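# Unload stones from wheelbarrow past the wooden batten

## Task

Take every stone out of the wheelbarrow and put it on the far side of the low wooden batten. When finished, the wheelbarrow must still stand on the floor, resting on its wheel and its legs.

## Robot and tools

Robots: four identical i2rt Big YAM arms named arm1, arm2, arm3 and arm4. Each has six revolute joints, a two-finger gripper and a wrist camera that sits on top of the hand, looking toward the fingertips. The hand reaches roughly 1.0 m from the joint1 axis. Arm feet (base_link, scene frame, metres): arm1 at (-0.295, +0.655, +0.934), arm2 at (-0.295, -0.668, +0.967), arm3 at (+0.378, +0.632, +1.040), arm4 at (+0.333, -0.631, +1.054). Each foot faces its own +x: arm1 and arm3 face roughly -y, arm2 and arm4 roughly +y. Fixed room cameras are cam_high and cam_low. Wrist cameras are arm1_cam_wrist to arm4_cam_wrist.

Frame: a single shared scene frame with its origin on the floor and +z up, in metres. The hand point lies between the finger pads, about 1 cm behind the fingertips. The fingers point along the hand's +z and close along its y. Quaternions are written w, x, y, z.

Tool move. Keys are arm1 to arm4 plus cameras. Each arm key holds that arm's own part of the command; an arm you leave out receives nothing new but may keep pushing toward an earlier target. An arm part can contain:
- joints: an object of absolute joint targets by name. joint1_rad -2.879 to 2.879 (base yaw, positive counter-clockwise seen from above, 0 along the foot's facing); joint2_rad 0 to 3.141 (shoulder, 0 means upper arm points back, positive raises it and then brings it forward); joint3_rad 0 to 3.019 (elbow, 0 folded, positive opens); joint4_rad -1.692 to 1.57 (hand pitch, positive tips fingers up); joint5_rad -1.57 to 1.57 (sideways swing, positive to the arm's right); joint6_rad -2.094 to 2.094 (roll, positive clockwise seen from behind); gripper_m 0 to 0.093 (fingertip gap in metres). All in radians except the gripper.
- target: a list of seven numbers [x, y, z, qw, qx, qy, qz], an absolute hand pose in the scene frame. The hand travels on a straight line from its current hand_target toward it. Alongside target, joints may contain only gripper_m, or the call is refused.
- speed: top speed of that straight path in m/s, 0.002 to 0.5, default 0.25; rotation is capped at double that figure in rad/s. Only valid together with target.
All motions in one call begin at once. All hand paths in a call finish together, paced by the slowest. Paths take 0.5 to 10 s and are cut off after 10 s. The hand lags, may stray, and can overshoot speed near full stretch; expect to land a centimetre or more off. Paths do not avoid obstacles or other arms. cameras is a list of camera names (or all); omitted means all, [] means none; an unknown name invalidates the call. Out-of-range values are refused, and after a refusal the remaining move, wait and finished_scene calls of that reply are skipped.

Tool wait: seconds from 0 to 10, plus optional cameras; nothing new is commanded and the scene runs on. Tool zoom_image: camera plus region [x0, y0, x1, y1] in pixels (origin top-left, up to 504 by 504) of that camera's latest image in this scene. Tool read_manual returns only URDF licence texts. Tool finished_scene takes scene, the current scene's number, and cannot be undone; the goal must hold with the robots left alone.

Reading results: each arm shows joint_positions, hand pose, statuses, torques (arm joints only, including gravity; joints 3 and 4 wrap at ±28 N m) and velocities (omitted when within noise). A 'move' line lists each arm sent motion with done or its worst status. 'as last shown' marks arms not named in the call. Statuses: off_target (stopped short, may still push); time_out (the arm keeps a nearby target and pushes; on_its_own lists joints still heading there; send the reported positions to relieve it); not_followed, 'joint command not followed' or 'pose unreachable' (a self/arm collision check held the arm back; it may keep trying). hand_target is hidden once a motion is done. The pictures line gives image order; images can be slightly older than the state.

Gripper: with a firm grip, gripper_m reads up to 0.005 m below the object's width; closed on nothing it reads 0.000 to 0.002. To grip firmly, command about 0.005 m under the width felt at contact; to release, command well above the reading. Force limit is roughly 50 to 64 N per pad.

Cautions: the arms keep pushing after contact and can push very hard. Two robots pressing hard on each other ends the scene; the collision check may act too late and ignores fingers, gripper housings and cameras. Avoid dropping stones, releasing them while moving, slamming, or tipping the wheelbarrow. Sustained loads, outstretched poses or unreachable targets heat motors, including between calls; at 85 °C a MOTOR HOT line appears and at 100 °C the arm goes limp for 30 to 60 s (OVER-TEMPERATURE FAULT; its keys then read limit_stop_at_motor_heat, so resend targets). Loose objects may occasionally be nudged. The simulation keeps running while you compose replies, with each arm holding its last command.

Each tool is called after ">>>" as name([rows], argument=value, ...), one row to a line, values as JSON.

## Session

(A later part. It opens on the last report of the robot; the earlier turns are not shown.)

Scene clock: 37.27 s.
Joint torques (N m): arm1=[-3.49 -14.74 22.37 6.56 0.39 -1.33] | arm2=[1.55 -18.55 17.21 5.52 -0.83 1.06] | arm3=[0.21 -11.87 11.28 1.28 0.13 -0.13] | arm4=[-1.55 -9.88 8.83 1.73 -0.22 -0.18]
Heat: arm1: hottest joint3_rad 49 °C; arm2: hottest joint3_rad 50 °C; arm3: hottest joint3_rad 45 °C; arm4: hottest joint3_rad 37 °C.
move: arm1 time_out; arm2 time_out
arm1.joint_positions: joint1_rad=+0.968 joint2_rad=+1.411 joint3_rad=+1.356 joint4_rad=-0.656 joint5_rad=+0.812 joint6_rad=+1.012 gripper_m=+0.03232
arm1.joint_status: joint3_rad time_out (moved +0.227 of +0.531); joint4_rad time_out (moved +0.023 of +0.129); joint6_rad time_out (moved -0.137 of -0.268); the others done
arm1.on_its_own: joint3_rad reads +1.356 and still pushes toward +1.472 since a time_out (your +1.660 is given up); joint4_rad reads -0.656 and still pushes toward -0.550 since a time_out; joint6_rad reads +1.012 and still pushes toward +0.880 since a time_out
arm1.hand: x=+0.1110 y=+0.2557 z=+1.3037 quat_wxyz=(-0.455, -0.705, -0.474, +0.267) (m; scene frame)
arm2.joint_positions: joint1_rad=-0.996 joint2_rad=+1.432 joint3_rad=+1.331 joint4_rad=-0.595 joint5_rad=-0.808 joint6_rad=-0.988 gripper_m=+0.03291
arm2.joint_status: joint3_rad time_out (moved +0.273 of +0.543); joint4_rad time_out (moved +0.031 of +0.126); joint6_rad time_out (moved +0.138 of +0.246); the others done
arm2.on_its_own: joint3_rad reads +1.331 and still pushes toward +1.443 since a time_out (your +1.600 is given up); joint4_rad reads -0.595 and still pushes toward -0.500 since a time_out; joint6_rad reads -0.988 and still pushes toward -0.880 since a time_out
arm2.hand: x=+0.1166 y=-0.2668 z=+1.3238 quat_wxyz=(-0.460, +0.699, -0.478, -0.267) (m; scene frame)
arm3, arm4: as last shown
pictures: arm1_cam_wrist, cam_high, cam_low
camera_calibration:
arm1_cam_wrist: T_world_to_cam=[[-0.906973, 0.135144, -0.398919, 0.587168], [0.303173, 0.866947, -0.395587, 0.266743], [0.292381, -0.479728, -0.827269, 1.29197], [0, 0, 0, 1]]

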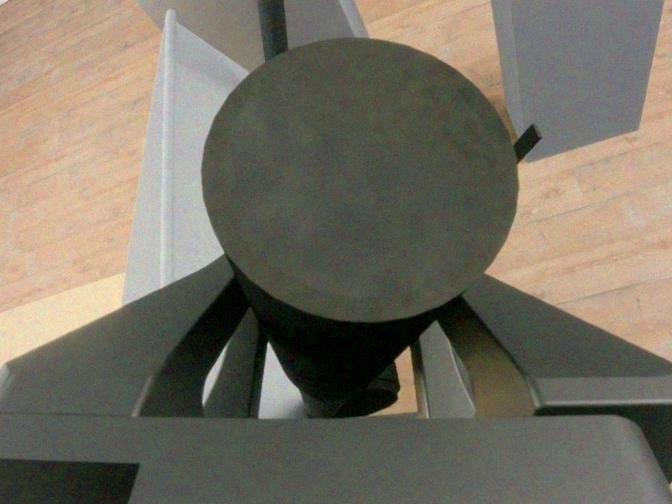

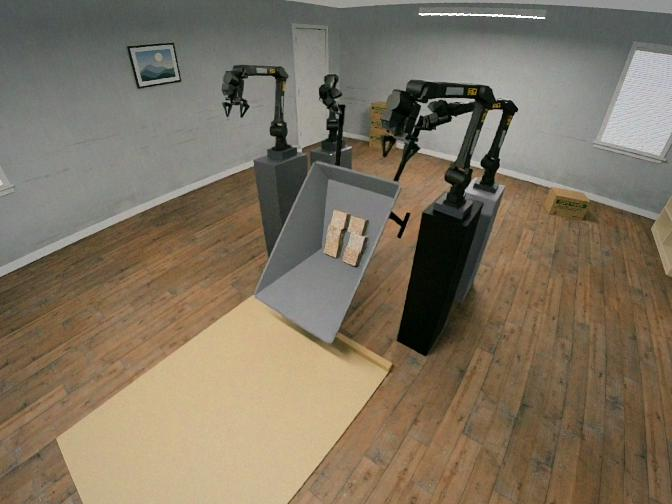

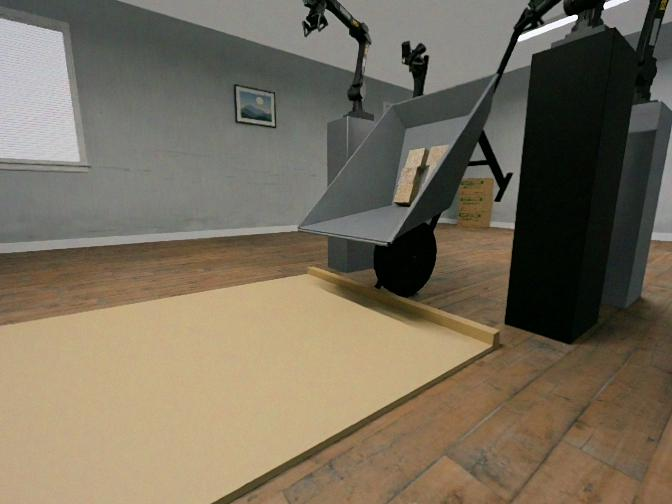

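>>> move(arm1={"joints": {"joint1_rad": 1.06, "joint2_rad": 1.60, "joint3_rad": 1.92, "joint4_rad": -0.38, "joint5_rad": 0.87, "joint6_rad": 0.58}}, arm2={"joints": {"joint1_rad": -1.09, "joint2_rad": 1.59, "joint3_rad": 1.85, "joint4_rad": -0.33, "joint5_rad": -0.87, "joint6_rad": -0.58}}, cameras=["arm1_cam_wrist", "cam_high", "cam_low"])

Scene clock: 40.37 s.
Joint torques (N m): arm1=[-4.72 -21.07 22.15 7.43 -0.18 -0.91] | arm2=[2.08 -23.88 17.14 6.04 -0.32 0.52] | arm3=[0.21 -11.87 11.28 1.29 0.13 -0.13] | arm4=[-1.55 -9.93 8.85 1.72 -0.22 -0.17]
move: arm1 time_out; arm2 time_out
arm1.joint_positions: joint1_rad=+1.092 joint2_rad=+1.664 joint3_rad=+1.699 joint4_rad=-0.501 joint5_rad=+0.888 joint6_rad=+0.666 gripper_m=+0.03172
arm1.joint_status: joint3_rad time_out (moved +0.343 of +0.564); joint4_rad time_out (moved +0.155 of +0.276); joint6_rad time_out (moved -0.345 of -0.432); the others done
arm1.on_its_own: joint3_rad reads +1.699 and still pushes toward +1.812 since a time_out (your +1.920 is given up); joint4_rad reads -0.501 and still pushes toward -0.380 since a time_out; joint6_rad reads +0.666 and still pushes toward +0.580 since a time_out
arm1.hand: x=+0.2574 y=+0.2534 z=+1.3665 quat_wxyz=(-0.513, -0.592, -0.537, +0.312) (m; scene frame)
arm2.joint_positions: joint1_rad=-1.112 joint2_rad=+1.668 joint3_rad=+1.646 joint4_rad=-0.433 joint5_rad=-0.869 joint6_rad=-0.632 gripper_m=+0.03280
arm2.joint_status: joint3_rad time_out (moved +0.315 of +0.519); joint4_rad time_out (moved +0.163 of +0.265); joint6_rad time_out (moved +0.356 of +0.408); the others done
arm2.on_its_own: joint3_rad reads +1.646 and still pushes toward +1.758 since a time_out (your +1.850 is given up); joint4_rad reads -0.433 and still pushes toward -0.330 since a time_out; joint6_rad reads -0.632 and still pushes toward -0.580 since a time_out
arm2.hand: x=+0.2567 y=-0.2642 z=+1.3824 quat_wxyz=(-0.515, +0.584, -0.545, -0.313) (m; scene frame)
arm3, arm4: as last shown
pictures: arm1_cam_wrist, cam_high, cam_low
camera_calibration:
arm1_cam_wrist: T_world_to_cam=[[-0.952975, -0.106971, -0.283542, 0.66081], [0.083169, 0.807388, -0.58413, 0.578546], [0.291414, -0.580243, -0.760523, 1.23455], [0, 0, 0, 1]]

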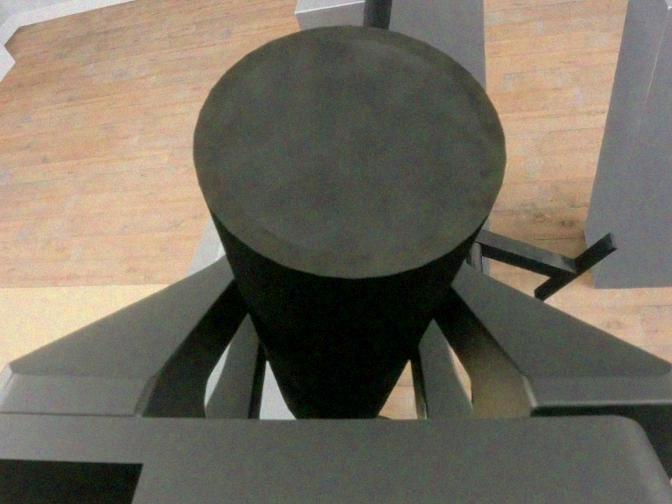

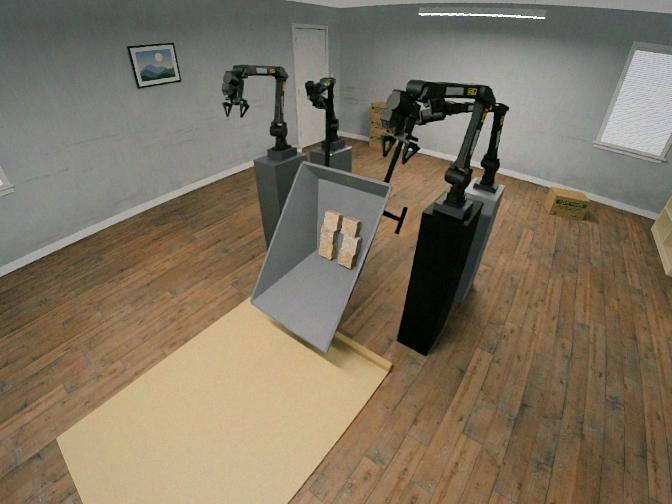

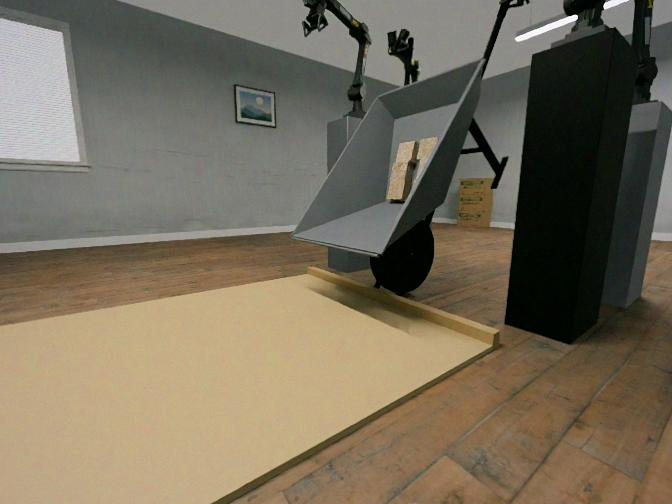

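>>> move(arm1={"joints": {"joint1_rad": 1.10, "joint2_rad": 1.89, "joint3_rad": 2.10, "joint4_rad": -0.15, "joint5_rad": 0.66, "joint6_rad": 0.20}}, arm2={"joints": {"joint1_rad": -1.125, "joint2_rad": 1.89, "joint3_rad": 2.03, "joint4_rad": -0.10, "joint5_rad": -0.66, "joint6_rad": -0.20}}, cameras=["cam_high", "cam_low"])

Scene clock: 44.50 s.
Joint torques (N m): arm1=[-5.6 -21.54 20.88 5.57 -0.3 -0.22] | arm2=[2.43 -22.59 16.12 4.07 0.24 0.32] | arm3=[0.26 -11.87 11.26 1.31 0.13 -0.13] | arm4=[-1.55 -9.82 8.87 1.73 -0.22 -0.17]
move: arm1 time_out; arm2 time_out
arm1.joint_positions: joint1_rad=+1.140 joint2_rad=+1.911 joint3_rad=+2.000 joint4_rad=-0.222 joint5_rad=+0.669 joint6_rad=+0.202 gripper_m=+0.03107
arm1.joint_status: joint3_rad time_out (moved +0.301 of +0.401); joint4_rad time_out (moved +0.279 of +0.351); the others done
arm1.on_its_own: joint3_rad reads +2.000 and still pushes toward +2.100 since a time_out; joint4_rad reads -0.222 and still pushes toward -0.150 since a time_out
arm1.hand: x=+0.4072 y=+0.2560 z=+1.4041 quat_wxyz=(-0.596, -0.411, -0.618, +0.307) (m; scene frame)
arm2.joint_positions: joint1_rad=-1.151 joint2_rad=+1.905 joint3_rad=+1.932 joint4_rad=-0.153 joint5_rad=-0.678 joint6_rad=-0.233 gripper_m=+0.03264
arm2.joint_status: joint3_rad time_out (moved +0.286 of +0.384); the others done
arm2.on_its_own: joint3_rad reads +1.932 and still pushes toward +2.030 since a time_out
arm2.hand: x=+0.3953 y=-0.2588 z=+1.4216 quat_wxyz=(-0.602, +0.428, -0.601, -0.305) (m; scene frame)
arm3, arm4: as last shown
pictures: cam_high, cam_low

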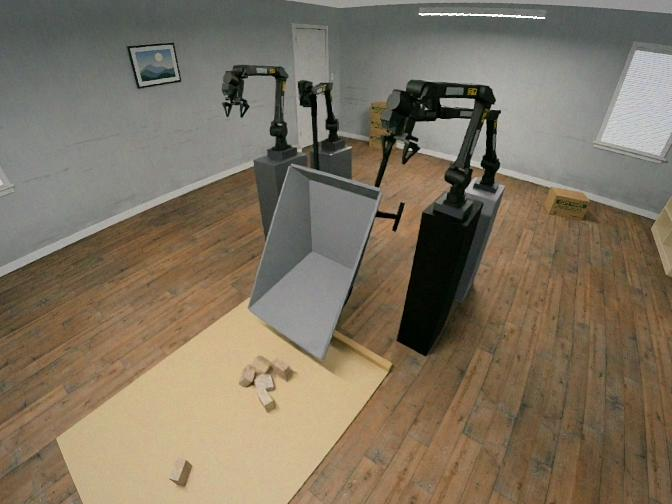

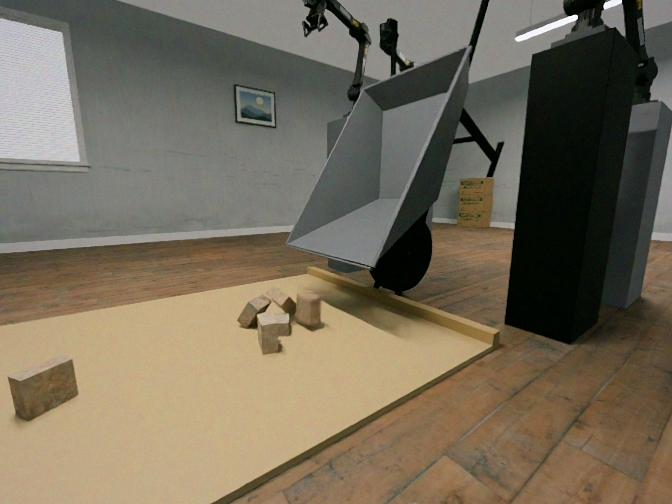

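>>> move(arm1={"joints": {"joint1_rad": 1.05, "joint2_rad": 1.66, "joint3_rad": 1.70, "joint4_rad": -0.48, "joint5_rad": 0.88, "joint6_rad": 0.64}}, arm2={"joints": {"joint1_rad": -1.07, "joint2_rad": 1.66, "joint3_rad": 1.645, "joint4_rad": -0.42, "joint5_rad": -0.87, "joint6_rad": -0.62}}, cameras=["cam_low", "cam_high"])

Scene clock: 47.53 s.
Joint torques (N m): arm1=[-5.19 -16.21 13.74 2.44 0.76 -0.16] | arm2=[3.02 -17.67 9.83 1.95 -0.65 -0.39] | arm3=[0.26 -11.87 11.26 1.29 0.13 -0.13] | arm4=[-1.55 -9.82 8.84 1.72 -0.22 -0.17]
move: arm1 done; arm2 time_out
arm1.joint_positions: joint1_rad=+1.086 joint2_rad=+1.663 joint3_rad=+1.677 joint4_rad=-0.486 joint5_rad=+0.859 joint6_rad=+0.643 gripper_m=+0.03077
arm1.joint_status: all done
arm1.hand: x=+0.2588 y=+0.2519 z=+1.3558 quat_wxyz=(-0.508, -0.584, -0.552, +0.309) (m; scene frame)
arm2.joint_positions: joint1_rad=-1.103 joint2_rad=+1.663 joint3_rad=+1.633 joint4_rad=-0.430 joint5_rad=-0.851 joint6_rad=-0.571 gripper_m=+0.03236
arm2.joint_status: joint6_rad time_out (moved -0.337 of -0.387); the others done
arm2.on_its_own: joint6_rad reads -0.571 and still pushes toward -0.620 since a time_out
arm2.hand: x=+0.2533 y=-0.2610 z=+1.3785 quat_wxyz=(-0.503, +0.567, -0.566, -0.324) (m; scene frame)
arm3, arm4: as last shown
pictures: cam_high, cam_low

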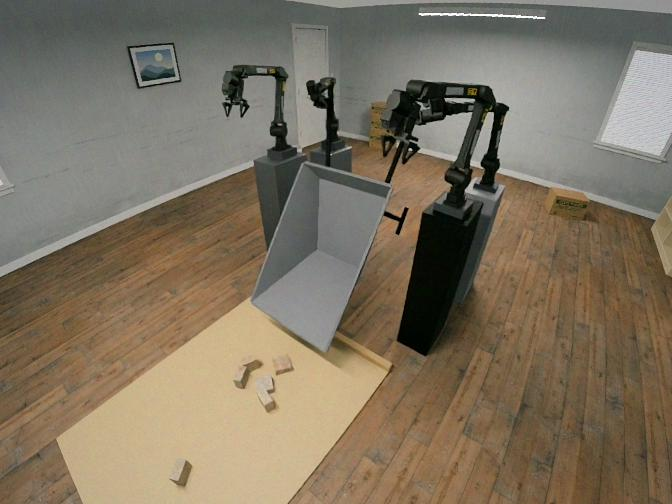

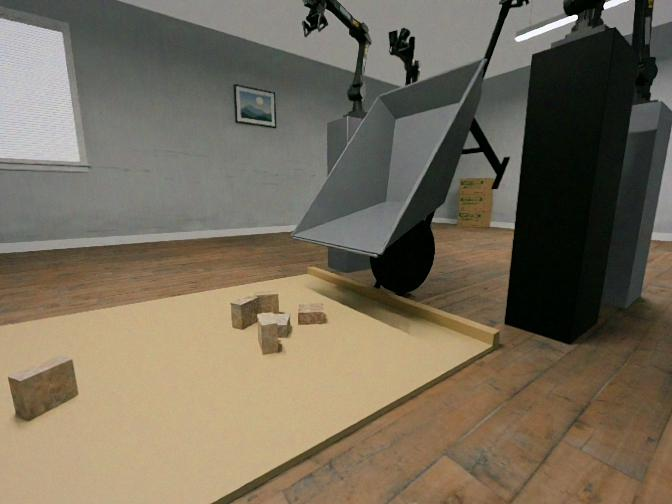

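>>> move(arm1={"joints": {"joint1_rad": 0.86, "joint2_rad": 1.32, "joint3_rad": 1.28, "joint4_rad": -0.64, "joint5_rad": 0.76, "joint6_rad": 1.03}}, arm2={"joints": {"joint1_rad": -0.885, "joint2_rad": 1.32, "joint3_rad": 1.23, "joint4_rad": -0.59, "joint5_rad": -0.76, "joint6_rad": -1.01}}, cameras=["cam_low"])

Scene clock: 50.70 s.
Joint torques (N m): arm1=[-4.42 -12.28 16.23 2.22 1.75 -0.67] | arm2=[2.61 -13.74 11.12 2.5 -1.92 -0.02] | arm3=[0.21 -11.87 11.26 1.28 0.13 -0.13] | arm4=[-1.55 -9.82 8.85 1.72 -0.22 -0.17]
move: arm1 off_target; arm2 time_out
arm1.joint_positions: joint1_rad=+0.888 joint2_rad=+1.340 joint3_rad=+1.226 joint4_rad=-0.649 joint5_rad=+0.726 joint6_rad=+1.087 gripper_m=+0.03068
arm1.joint_status: joint5_rad off_target (ended at +0.726, target +0.760); joint6_rad off_target (ended at +1.087, target +1.030); the others done
arm1.hand: x=+0.0611 y=+0.2498 z=+1.2662 quat_wxyz=(-0.432, -0.742, -0.453, +0.240) (m; scene frame)
arm2.joint_positions: joint1_rad=-0.914 joint2_rad=+1.342 joint3_rad=+1.196 joint4_rad=-0.617 joint5_rad=-0.718 joint6_rad=-1.015 gripper_m=+0.03326
arm2.joint_status: joint5_rad time_out (moved +0.133 of +0.091); the others done
arm2.on_its_own: joint5_rad reads -0.718 and still pushes toward -0.760 since a time_out
arm2.hand: x=+0.0586 y=-0.2653 z=+1.2897 quat_wxyz=(-0.425, +0.726, -0.478, -0.251) (m; scene frame)
arm3, arm4: as last shown
pictures: cam_low

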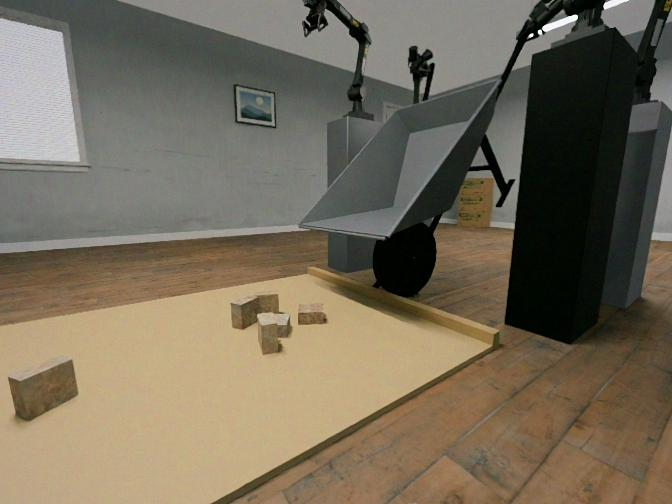

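>>> move(arm1={"joints": {"joint1_rad": 0.50, "joint2_rad": 1.06, "joint3_rad": 0.98, "joint4_rad": -0.51, "joint5_rad": 0.44, "joint6_rad": 1.05}}, arm2={"joints": {"joint1_rad": -0.53, "joint2_rad": 1.03, "joint3_rad": 0.89, "joint4_rad": -0.46, "joint5_rad": -0.44, "joint6_rad": -1.02}}, cameras=["cam_low"])

Scene clock: 53.50 s.
Joint torques (N m): arm1=[-4.25 -9 19.67 3.85 1.1 -0.72] | arm2=[3.02 -9 13.34 5.61 -1.83 0.51] | arm3=[0.21 -11.93 11.26 1.29 0.13 -0.13] | arm4=[-1.55 -9.82 8.85 1.73 -0.22 -0.17]
move: arm1 time_out; arm2 time_out
arm1.joint_positions: joint1_rad=+0.527 joint2_rad=+1.090 joint3_rad=+0.888 joint4_rad=-0.553 joint5_rad=+0.421 joint6_rad=+1.110 gripper_m=+0.03065
arm1.joint_status: joint3_rad time_out (moved -0.338 of -0.246); joint6_rad time_out (moved +0.023 of -0.037); the others done
arm1.on_its_own: joint3_rad reads +0.888 and still pushes toward +0.980 since a time_out; joint6_rad reads +1.110 and still pushes toward +1.050 since a time_out
arm1.hand: x=-0.1110 y=+0.2399 z=+1.1985 quat_wxyz=(-0.399, -0.820, -0.371, +0.174) (m; scene frame)
arm2.joint_positions: joint1_rad=-0.564 joint2_rad=+1.051 joint3_rad=+0.825 joint4_rad=-0.557 joint5_rad=-0.397 joint6_rad=-1.071 gripper_m=+0.03380
arm2.joint_status: joint4_rad time_out (moved +0.060 of +0.157); joint5_rad time_out (moved +0.321 of +0.278); joint6_rad time_out (moved -0.055 of -0.005); the others done
arm2.on_its_own: joint4_rad reads -0.557 and still pushes toward -0.460 since a time_out; joint5_rad reads -0.397 and still pushes toward -0.440 since a time_out; joint6_rad reads -1.071 and still pushes toward -1.020 since a time_out
arm2.hand: x=-0.1161 y=-0.2747 z=+1.2138 quat_wxyz=(-0.387, +0.814, -0.399, -0.168) (m; scene frame)
arm3, arm4: as last shown
pictures: cam_low

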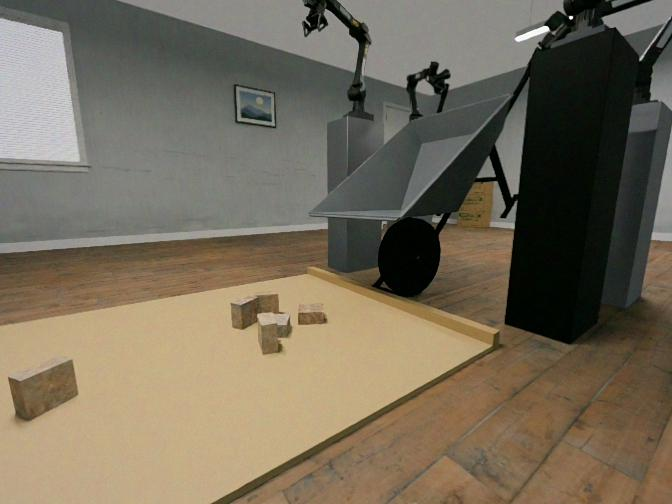

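>>> move(arm1={"joints": {"joint1_rad": 0.08, "joint2_rad": 0.98, "joint3_rad": 0.79, "joint4_rad": -0.37, "joint5_rad": 0.10, "joint6_rad": 1.0}}, arm2={"joints": {"joint1_rad": -0.11, "joint2_rad": 0.99, "joint3_rad": 0.71, "joint4_rad": -0.30, "joint5_rad": -0.09, "joint6_rad": -0.97}}, cameras=["cam_low"])

Scene clock: 56.47 s.
Joint torques (N m): arm1=[-3.19 -9.64 21.15 5.29 1.21 -0.64] | arm2=[-0.26 -10.05 14.34 6.53 -0.84 0.69] | arm3=[0.15 -11.81 11.26 1.29 0.13 -0.12] | arm4=[-1.55 -9.88 8.87 1.72 -0.22 -0.17]
move: arm1 time_out; arm2 time_out
arm1.joint_positions: joint1_rad=+0.094 joint2_rad=+1.035 joint3_rad=+0.675 joint4_rad=-0.445 joint5_rad=+0.074 joint6_rad=+1.051 gripper_m=+0.03090
arm1.joint_status: joint3_rad time_out (moved -0.213 of -0.098); joint4_rad time_out (moved +0.109 of +0.183); joint6_rad time_out (moved -0.058 of -0.110); the others done
arm1.on_its_own: joint3_rad reads +0.675 and still pushes toward +0.788 since a time_out; joint4_rad reads -0.445 and still pushes toward -0.370 since a time_out; joint6_rad reads +1.051 and still pushes toward +1.000 since a time_out
arm1.hand: x=-0.2506 y=+0.2433 z=+1.1161 quat_wxyz=(-0.362, -0.880, -0.286, +0.108) (m; scene frame)
arm2.joint_positions: joint1_rad=-0.107 joint2_rad=+1.035 joint3_rad=+0.624 joint4_rad=-0.417 joint5_rad=-0.072 joint6_rad=-1.037 gripper_m=+0.03335
arm2.joint_status: joint4_rad time_out (moved +0.140 of +0.257); joint6_rad time_out (moved +0.034 of +0.101); the others done
arm2.on_its_own: joint4_rad reads -0.417 and still pushes toward -0.300 since a time_out; joint6_rad reads -1.037 and still pushes toward -0.970 since a time_out
arm2.hand: x=-0.2587 y=-0.2683 z=+1.1277 quat_wxyz=(-0.352, +0.885, -0.286, -0.108) (m; scene frame)
arm3, arm4: as last shown
pictures: cam_low

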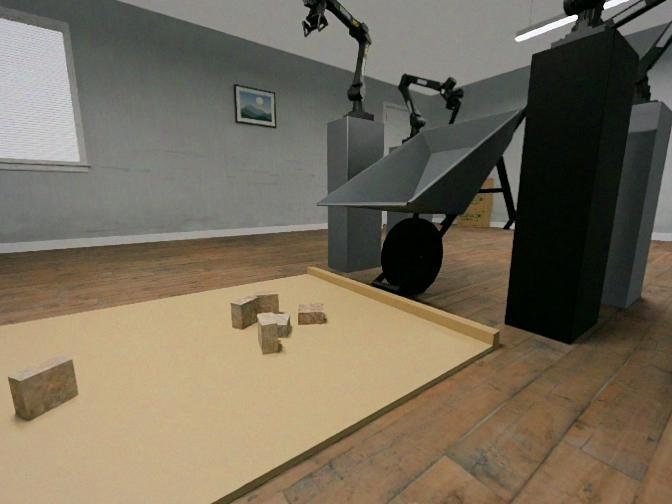

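>>> move(arm1={"joints": {"joint1_rad": -0.27, "joint2_rad": 1.12, "joint3_rad": 0.68, "joint4_rad": -0.12, "joint5_rad": -0.13, "joint6_rad": 0.90}}, arm2={"joints": {"joint1_rad": 0.27, "joint2_rad": 1.14, "joint3_rad": 0.61, "joint4_rad": -0.02, "joint5_rad": 0.15, "joint6_rad": -0.87}}, cameras=["cam_low"])

Scene clock: 59.90 s.
Joint torques (N m): arm1=[-1.67 -13.04 19.79 6.52 0.73 -0.37] | arm2=[-0.67 -14.8 13.67 6.19 -0.16 0.26] | arm3=[0.26 -11.81 11.28 1.29 0.13 -0.12] | arm4=[-1.49 -9.88 8.84 1.72 -0.22 -0.17]
Heat: arm1: hottest joint3_rad 54 °C; arm2: hottest joint3_rad 52 °C; arm3: hottest joint3_rad 48 °C; arm4: hottest joint3_rad 39 °C.
move: arm1 time_out; arm2 time_out
arm1.joint_positions: joint1_rad=-0.274 joint2_rad=+1.203 joint3_rad=+0.568 joint4_rad=-0.224 joint5_rad=-0.149 joint6_rad=+0.920 gripper_m=+0.03113
arm1.joint_status: joint3_rad time_out (moved -0.107 of +0.005); joint4_rad time_out (moved +0.221 of +0.325); the others done
arm1.on_its_own: joint3_rad reads +0.568 and still pushes toward +0.680 since a time_out; joint4_rad reads -0.224 and still pushes toward -0.120 since a time_out
arm1.hand: x=-0.3656 y=+0.2447 z=+1.0341 quat_wxyz=(-0.346, -0.907, -0.221, +0.089) (m; scene frame)
arm2.joint_positions: joint1_rad=+0.278 joint2_rad=+1.230 joint3_rad=+0.516 joint4_rad=-0.130 joint5_rad=+0.154 joint6_rad=-0.893 gripper_m=+0.03278
arm2.joint_status: joint3_rad time_out (moved -0.108 of -0.014); joint4_rad time_out (moved +0.287 of +0.397); the others done
arm2.on_its_own: joint3_rad reads +0.516 and still pushes toward +0.610 since a time_out; joint4_rad reads -0.130 and still pushes toward -0.020 since a time_out
arm2.hand: x=-0.3763 y=-0.2664 z=+1.0480 quat_wxyz=(-0.353, +0.905, -0.218, -0.097) (m; scene frame)
arm3.joint_positions: joint1_rad=+1.304 joint2_rad=+1.315 joint3_rad=+1.390 joint4_rad=-1.213 joint5_rad=-0.009 joint6_rad=+0.000 gripper_m=+0.09399
arm3.hand: x=+0.8306 y=+0.4893 z=+1.3612 quat_wxyz=(-0.214, -0.150, -0.965, +0.031) (m; scene frame)
arm4.joint_positions: joint1_rad=-1.291 joint2_rad=+1.305 joint3_rad=+1.396 joint4_rad=-1.216 joint5_rad=+0.003 joint6_rad=+0.014 gripper_m=+0.09396
arm4.hand: x=+0.7836 y=-0.4821 z=+1.3814 quat_wxyz=(-0.218, +0.149, -0.964, -0.036) (m; scene frame)
pictures: cam_low

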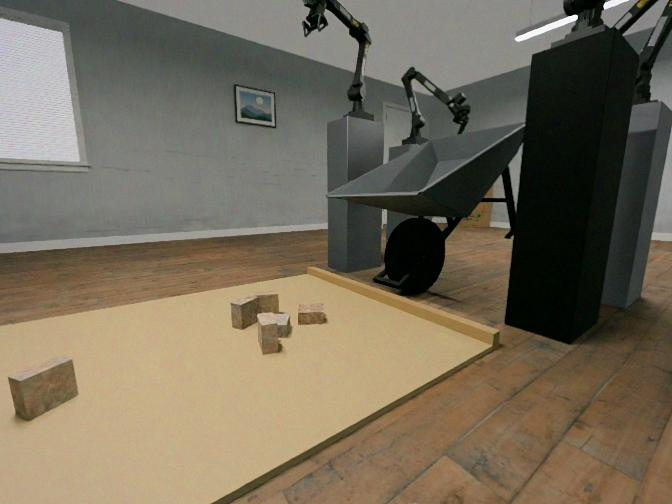

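>>> move(arm1={"joints": {"joint1_rad": -0.68, "joint2_rad": 1.72, "joint3_rad": 0.72, "joint4_rad": 0.33, "joint5_rad": -0.44, "joint6_rad": 0.74}}, arm2={"joints": {"joint1_rad": 0.68, "joint2_rad": 1.79, "joint3_rad": 0.69, "joint4_rad": 0.43, "joint5_rad": 0.46, "joint6_rad": -0.71}}, cameras=["cam_low"])

Scene clock: 63.03 s.
Joint torques (N m): arm1=[-1.9 -18.2 13.93 6.08 -0.49 -0.16] | arm2=[-0.97 -19.96 9.01 5.37 0.84 0.06] | arm3=[0.26 -11.87 11.26 1.29 0.12 -0.13] | arm4=[-1.55 -9.82 8.85 1.73 -0.21 -0.17]
move: arm1 time_out; arm2 time_out
arm1.joint_positions: joint1_rad=-0.681 joint2_rad=+1.807 joint3_rad=+0.627 joint4_rad=+0.233 joint5_rad=-0.425 joint6_rad=+0.735 gripper_m=+0.03112
arm1.joint_status: joint3_rad time_out (moved +0.059 of +0.152); joint4_rad time_out (moved +0.457 of +0.554); the others done
arm1.on_its_own: joint3_rad reads +0.627 and still pushes toward +0.720 since a time_out; joint4_rad reads +0.233 and still pushes toward +0.330 since a time_out
arm1.hand: x=-0.5109 y=+0.2457 z=+0.8802 quat_wxyz=(-0.360, -0.918, -0.157, +0.056) (m; scene frame)
arm2.joint_positions: joint1_rad=+0.691 joint2_rad=+1.880 joint3_rad=+0.611 joint4_rad=+0.337 joint5_rad=+0.431 joint6_rad=-0.701 gripper_m=+0.03265
arm2.joint_status: joint4_rad time_out (moved +0.468 of +0.560); the others done
arm2.on_its_own: joint4_rad reads +0.337 and still pushes toward +0.430 since a time_out
arm2.hand: x=-0.5221 y=-0.2695 z=+0.8912 quat_wxyz=(-0.366, +0.915, -0.156, -0.069) (m; scene frame)
arm3, arm4: as last shown
pictures: cam_low

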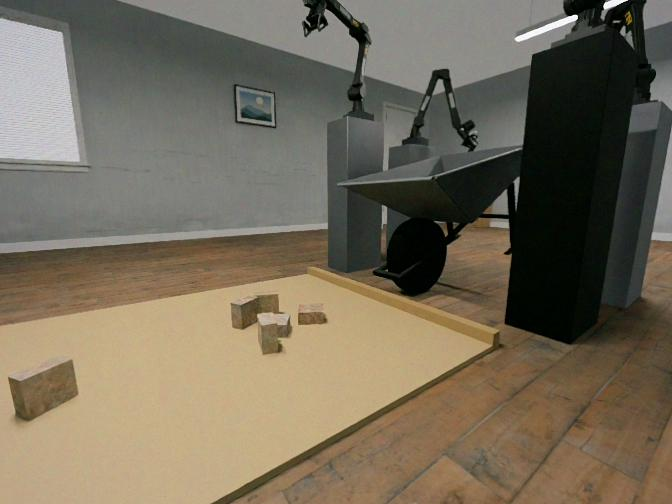

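Good. Next, lower to about θ=8.

>>> move(arm1={"joints": {"joint1_rad": -0.88, "joint2_rad": 2.36, "joint3_rad": 1.06, "joint4_rad": 0.56, "joint5_rad": -0.575, "joint6_rad": 0.72}}, arm2={"joints": {"joint1_rad": 0.88, "joint2_rad": 2.43, "joint3_rad": 1.08, "joint4_rad": 0.60, "joint5_rad": 0.585, "joint6_rad": -0.70}}, cameras=["cam_low"])

Scene clock: 66.07 s.
Joint torques (N m): arm1=[-1.55 -25.88 7.09 5.97 -1.56 -0.13] | arm2=[-1.61 -27.52 4.19 4.82 1.62 -0.13] | arm3=[0.26 -11.87 11.28 1.31 0.12 -0.12] | arm4=[-1.55 -9.88 8.84 1.7 -0.22 -0.17]
move: arm1 time_out; arm2 time_out
arm1.joint_positions: joint1_rad=-0.886 joint2_rad=+2.485 joint3_rad=+1.010 joint4_rad=+0.464 joint5_rad=-0.544 joint6_rad=+0.709 gripper_m=+0.03111
arm1.joint_status: joint4_rad time_out (moved +0.230 of +0.327); joint5_rad time_out (moved -0.120 of -0.150); the others done
arm1.on_its_own: joint4_rad reads +0.464 and still pushes toward +0.560 since a time_out; joint5_rad reads -0.544 and still pushes toward -0.575 since a time_out
arm1.hand: x=-0.6234 y=+0.2428 z=+0.6787 quat_wxyz=(-0.372, -0.924, -0.084, +0.033) (m; scene frame)
arm2.joint_positions: joint1_rad=+0.896 joint2_rad=+2.556 joint3_rad=+1.041 joint4_rad=+0.515 joint5_rad=+0.546 joint6_rad=-0.684 gripper_m=+0.03264
arm2.joint_status: joint4_rad time_out (moved +0.178 of +0.263); joint5_rad time_out (moved +0.115 of +0.154); the others done
arm2.on_its_own: joint4_rad reads +0.515 and still pushes toward +0.600 since a time_out; joint5_rad reads +0.546 and still pushes toward +0.585 since a time_out
arm2.hand: x=-0.6361 y=-0.2686 z=+0.6860 quat_wxyz=(-0.377, +0.922, -0.078, -0.045) (m; scene frame)
arm3, arm4: as last shown
pictures: cam_low

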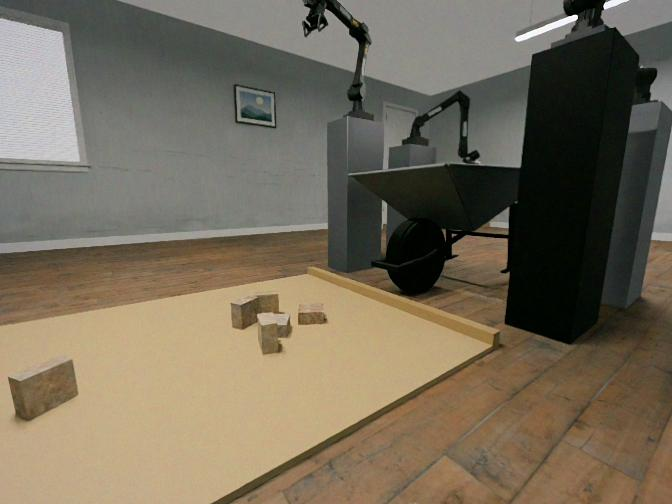

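>>> move(arm1={"joints": {"joint1_rad": -0.89, "joint2_rad": 2.67, "joint3_rad": 1.225, "joint4_rad": 0.62, "joint5_rad": -0.565, "joint6_rad": 0.77}}, arm2={"joints": {"joint1_rad": 0.88, "joint2_rad": 2.73, "joint3_rad": 1.26, "joint4_rad": 0.64, "joint5_rad": 0.575, "joint6_rad": -0.74}}, cameras=["cam_low"])

Scene clock: 68.73 s.
Joint torques (N m): arm1=[-3.37 -25.41 4.19 5.08 -0.85 -0.24] | arm2=[-0.44 -26.99 1.84 4.37 1.19 0.05] | arm3=[0.21 -11.87 11.26 1.29 0.13 -0.12] | arm4=[-1.61 -9.82 8.85 1.72 -0.22 -0.17]
move: arm1 time_out; arm2 time_out
arm1.joint_positions: joint1_rad=-0.873 joint2_rad=+2.784 joint3_rad=+1.196 joint4_rad=+0.542 joint5_rad=-0.552 joint6_rad=+0.775 gripper_m=+0.03111
arm1.joint_status: joint4_rad time_out (moved +0.078 of +0.156); the others done
arm1.on_its_own: joint4_rad reads +0.542 and still pushes toward +0.620 since a time_out
arm1.hand: x=-0.6085 y=+0.2462 z=+0.5652 quat_wxyz=(-0.365, -0.929, -0.055, +0.003) (m; scene frame)
arm2.joint_positions: joint1_rad=+0.883 joint2_rad=+2.846 joint3_rad=+1.244 joint4_rad=+0.564 joint5_rad=+0.548 joint6_rad=-0.747 gripper_m=+0.03264
arm2.joint_status: joint4_rad time_out (moved +0.049 of +0.125); the others done
arm2.on_its_own: joint4_rad reads +0.564 and still pushes toward +0.640 since a time_out
arm2.hand: x=-0.6219 y=-0.2703 z=+0.5740 quat_wxyz=(-0.368, +0.928, -0.050, -0.017) (m; scene frame)
arm3, arm4: as last shown
pictures: cam_low

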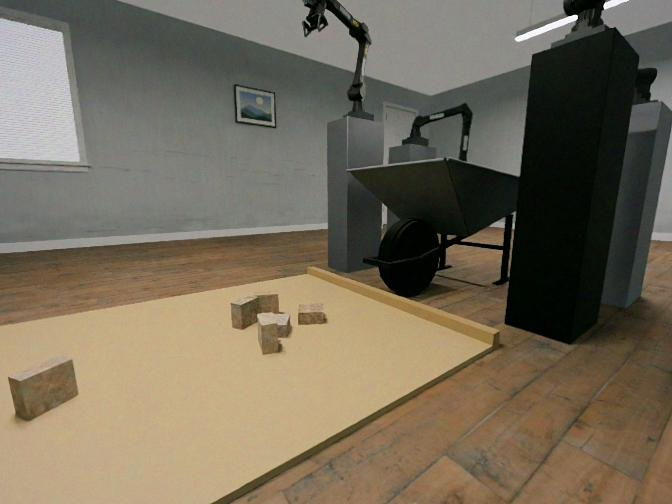

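>>> move(arm1={"joints": {"joint1_rad": -0.88, "joint2_rad": 2.76, "joint3_rad": 1.235, "joint4_rad": 0.61, "joint5_rad": -0.565, "joint6_rad": 0.785}}, arm2={"joints": {"joint1_rad": 0.88, "joint2_rad": 2.82, "joint3_rad": 1.28, "joint4_rad": 0.63, "joint5_rad": 0.57, "joint6_rad": -0.755}}, cameras=["cam_low"])

Scene clock: 70.90 s.
Joint torques (N m): arm1=[-2.49 -21.07 2.92 4.23 -0.62 -0.17] | arm2=[-0.44 -21.89 1.46 3.69 0.85 0.04] | arm3=[0.26 -11.87 11.28 1.29 0.13 -0.13] | arm4=[-1.49 -9.93 8.85 1.72 -0.22 -0.18]
Heat: arm1: hottest joint3_rad 51 °C; arm2: hottest joint3_rad 47 °C; arm3: hottest joint3_rad 49 °C; arm4: hottest joint3_rad 39 °C.
move: arm1 time_out; arm2 time_out
arm1.joint_positions: joint1_rad=-0.873 joint2_rad=+2.817 joint3_rad=+1.219 joint4_rad=+0.551 joint5_rad=-0.557 joint6_rad=+0.780 gripper_m=+0.03111
arm1.joint_status: joint4_rad time_out (moved +0.009 of +0.068); the others done
arm1.on_its_own: joint4_rad reads +0.551 and still pushes toward +0.610 since a time_out
arm1.hand: x=-0.6063 y=+0.2472 z=+0.5526 quat_wxyz=(-0.366, -0.929, -0.054, +0.000) (m; scene frame)
arm2.joint_positions: joint1_rad=+0.883 joint2_rad=+2.870 joint3_rad=+1.270 joint4_rad=+0.571 joint5_rad=+0.553 joint6_rad=-0.753 gripper_m=+0.03263
arm2.joint_status: joint4_rad time_out (moved +0.006 of +0.066); the others done
arm2.on_its_own: joint4_rad reads +0.571 and still pushes toward +0.630 since a time_out
arm2.hand: x=-0.6235 y=-0.2680 z=+0.5657 quat_wxyz=(-0.372, +0.927, -0.049, -0.017) (m; scene frame)
arm3, arm4: as last shown
pictures: cam_low

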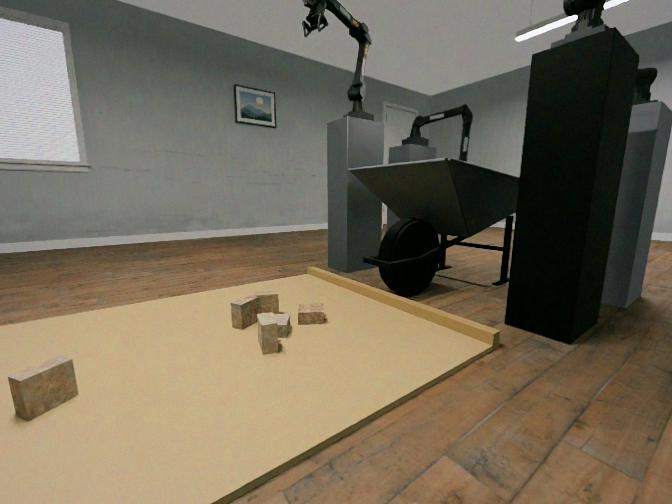

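>>> move(arm1={"joints": {"joint1_rad": -0.875, "joint2_rad": 2.825, "joint3_rad": 1.23, "joint4_rad": 0.58, "joint5_rad": -0.56, "joint6_rad": 0.785}}, arm2={"joints": {"joint1_rad": 0.88, "joint2_rad": 2.88, "joint3_rad": 1.28, "joint4_rad": 0.60, "joint5_rad": 0.56, "joint6_rad": -0.755}}, cameras=[])

>>> move(arm1={"joints": {"joint2_rad": 2.85}}, arm2={"joints": {"joint2_rad": 2.90}}, cameras=["cam_low"])

Scene clock: 72.27 s.
move: arm1 done; arm2 done
arm1.joint_status: all done
arm2.joint_status: all done
pictures: none

Scene clock: 72.80 s.
Joint torques (N m): arm1=[-2.02 -14.97 2.28 2.69 -0.15 -0.16] | arm2=[-0.44 -16.03 1.28 2.13 0.23 0.04] | arm3=[0.26 -11.81 11.26 1.29 0.13 -0.13] | arm4=[-1.55 -9.88 8.87 1.73 -0.22 -0.18]
move: arm1 done; arm2 done
arm1.joint_positions: joint1_rad=-0.874 joint2_rad=+2.828 joint3_rad=+1.220 joint4_rad=+0.559 joint5_rad=-0.569 joint6_rad=+0.780 gripper_m=+0.03112
arm1.joint_status: all done
arm1.hand: x=-0.6025 y=+0.2486 z=+0.5494 quat_wxyz=(-0.370, -0.927, -0.055, -0.005) (m; scene frame)
arm2.joint_positions: joint1_rad=+0.883 joint2_rad=+2.878 joint3_rad=+1.273 joint4_rad=+0.575 joint5_rad=+0.560 joint6_rad=-0.753 gripper_m=+0.03262
arm2.joint_status: all done
arm2.hand: x=-0.6212 y=-0.2685 z=+0.5635 quat_wxyz=(-0.374, +0.926, -0.050, -0.014) (m; scene frame)
arm3.joint_positions: joint1_rad=+1.304 joint2_rad=+1.315 joint3_rad=+1.390 joint4_rad=-1.213 joint5_rad=-0.009 joint6_rad=+0.000 gripper_m=+0.09399
arm3.hand: x=+0.8306 y=+0.4893 z=+1.3612 quat_wxyz=(-0.214, -0.150, -0.965, +0.031) (m; scene frame)
arm4.joint_positions: joint1_rad=-1.291 joint2_rad=+1.305 joint3_rad=+1.396 joint4_rad=-1.216 joint5_rad=+0.003 joint6_rad=+0.014 gripper_m=+0.09396
arm4.hand: x=+0.7836 y=-0.4821 z=+1.3814 quat_wxyz=(-0.218, +0.149, -0.964, -0.036) (m; scene frame)
pictures: cam_low

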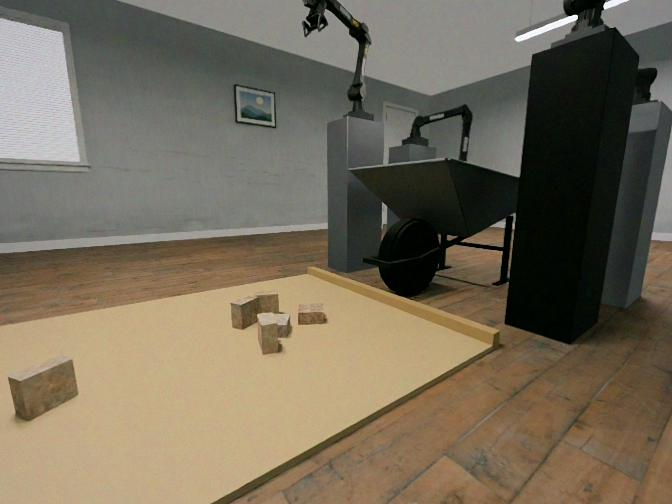

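>>> move(arm1={"joints": {"gripper_m": 0.09}}, arm2={"joints": {"gripper_m": 0.09}}, cameras=[])

>>> move(arm1={"target": [-0.604, 0.341, 0.642, 0.370, 0.927, 0.055, 0.003], "speed": 0.15}, arm2={"target": [-0.622, -0.361, 0.656, 0.374, -0.926, 0.050, 0.013], "speed": 0.15}, cameras=["arm1_cam_wrist", "arm2_cam_wrist", "cam_high", "cam_low"])

Scene clock: 74.07 s.
move: arm1 done; arm2 done
arm1.joint_status: all done
arm2.joint_status: all done
pictures: none

Scene clock: 75.87 s.
Joint torques (N m): arm1=[-2.55 -15.44 0.29 0.87 -0.51 -0.27] | arm2=[1.03 -16.44 -0.21 0.2 0.39 0.24] | arm3=[0.26 -11.87 11.28 1.29 0.13 -0.13] | arm4=[-1.55 -9.88 8.87 1.73 -0.22 -0.17]
move: arm1 done; arm2 done
arm1.joint_positions: joint1_rad=-1.056 joint2_rad=+2.579 joint3_rad=+0.911 joint4_rad=+0.514 joint5_rad=-0.649 joint6_rad=+0.588 gripper_m=+0.08991
arm1.hand: x=-0.6039 y=+0.3393 z=+0.6394 quat_wxyz=(-0.371, -0.927, -0.053, -0.002) (m; scene frame)
arm1.hand_target: x=-0.6037 y=+0.3410 z=+0.6420 quat_wxyz=(-0.370, -0.927, -0.055, -0.003) (m; scene frame)
arm1.hand_status: done (0.003 m and 0.3 deg from the pose sent, 0.131 m and 0.3 deg at the start)
arm2.joint_positions: joint1_rad=+1.057 joint2_rad=+2.627 joint3_rad=+0.961 joint4_rad=+0.534 joint5_rad=+0.646 joint6_rad=-0.571 gripper_m=+0.08996
arm2.hand: x=-0.6211 y=-0.3550 z=+0.6553 quat_wxyz=(-0.376, +0.925, -0.049, -0.014) (m; scene frame)
arm2.hand_target: x=-0.6214 y=-0.3610 z=+0.6558 quat_wxyz=(-0.374, +0.926, -0.050, -0.012) (m; scene frame)
arm2.hand_status: done (0.006 m and 0.3 deg from the pose sent, 0.131 m and 0.4 deg at the start)
arm3.joint_positions: joint1_rad=+1.304 joint2_rad=+1.315 joint3_rad=+1.390 joint4_rad=-1.213 joint5_rad=-0.009 joint6_rad=+0.000 gripper_m=+0.09399
arm3.hand: x=+0.8306 y=+0.4893 z=+1.3612 quat_wxyz=(-0.214, -0.150, -0.965, +0.031) (m; scene frame)
arm4.joint_positions: joint1_rad=-1.291 joint2_rad=+1.305 joint3_rad=+1.396 joint4_rad=-1.216 joint5_rad=+0.003 joint6_rad=+0.014 gripper_m=+0.09396
arm4.hand: x=+0.7836 y=-0.4821 z=+1.3814 quat_wxyz=(-0.218, +0.149, -0.964, -0.036) (m; scene frame)
pictures: arm1_cam_wrist, arm2_cam_wrist, cam_high, cam_low
camera_calibration:
arm1_cam_wrist: T_world_to_cam=[[-0.0862828, 0.715221, -0.693552, 0.149614], [0.783158, 0.47899, 0.396525, 0.0631726], [0.615807, -0.508948, -0.601459, 1.05242], [0, 0, 0, 1]]
arm2_cam_wrist: T_world_to_cam=[[0.0909202, 0.724888, 0.68284, -0.131711], [0.802588, -0.459271, 0.380687, 0.0916581], [0.589565, 0.513427, -0.623543, 1.08238], [0, 0, 0, 1]]

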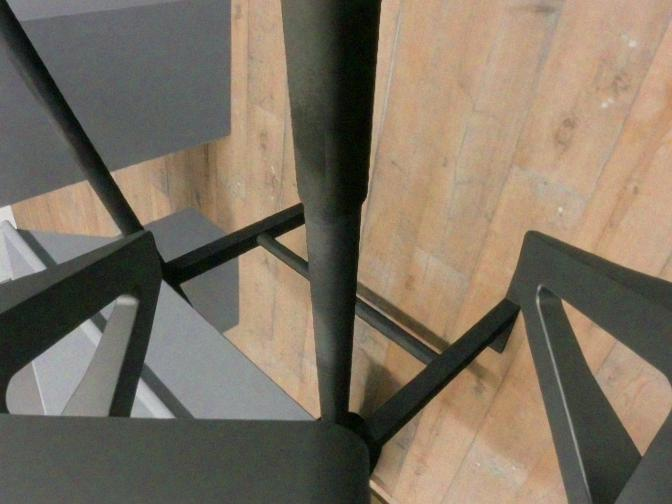

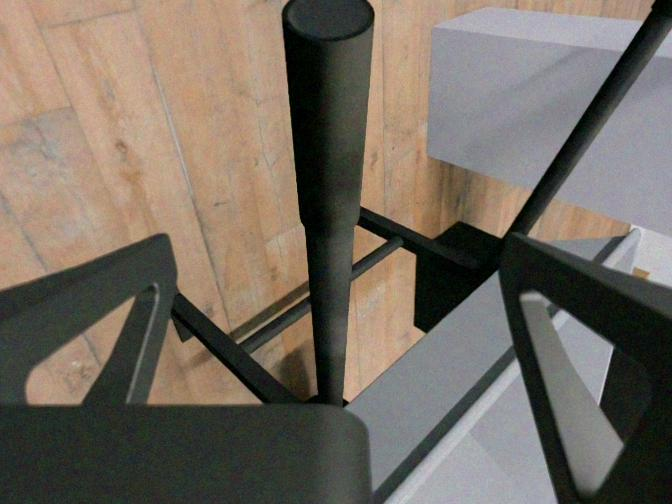

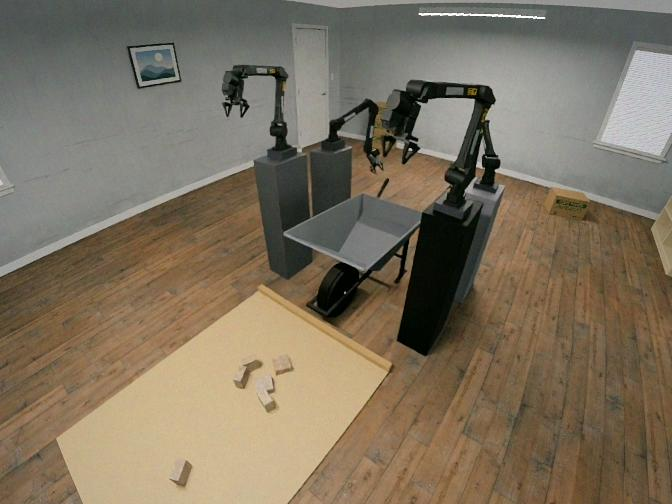

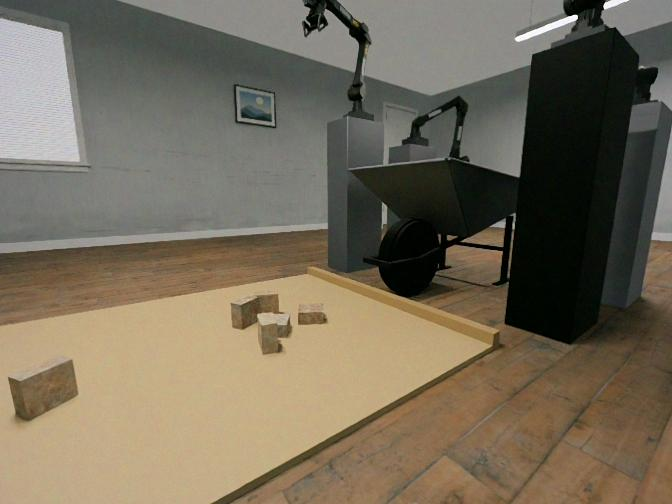

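All six stones are on the mat beyond the batten. The empty wheelbarrow is standing on its wheel and legs, and the hands are clear of it.

>>> finished_scene(scene=2)

The scene is finished: the task was done.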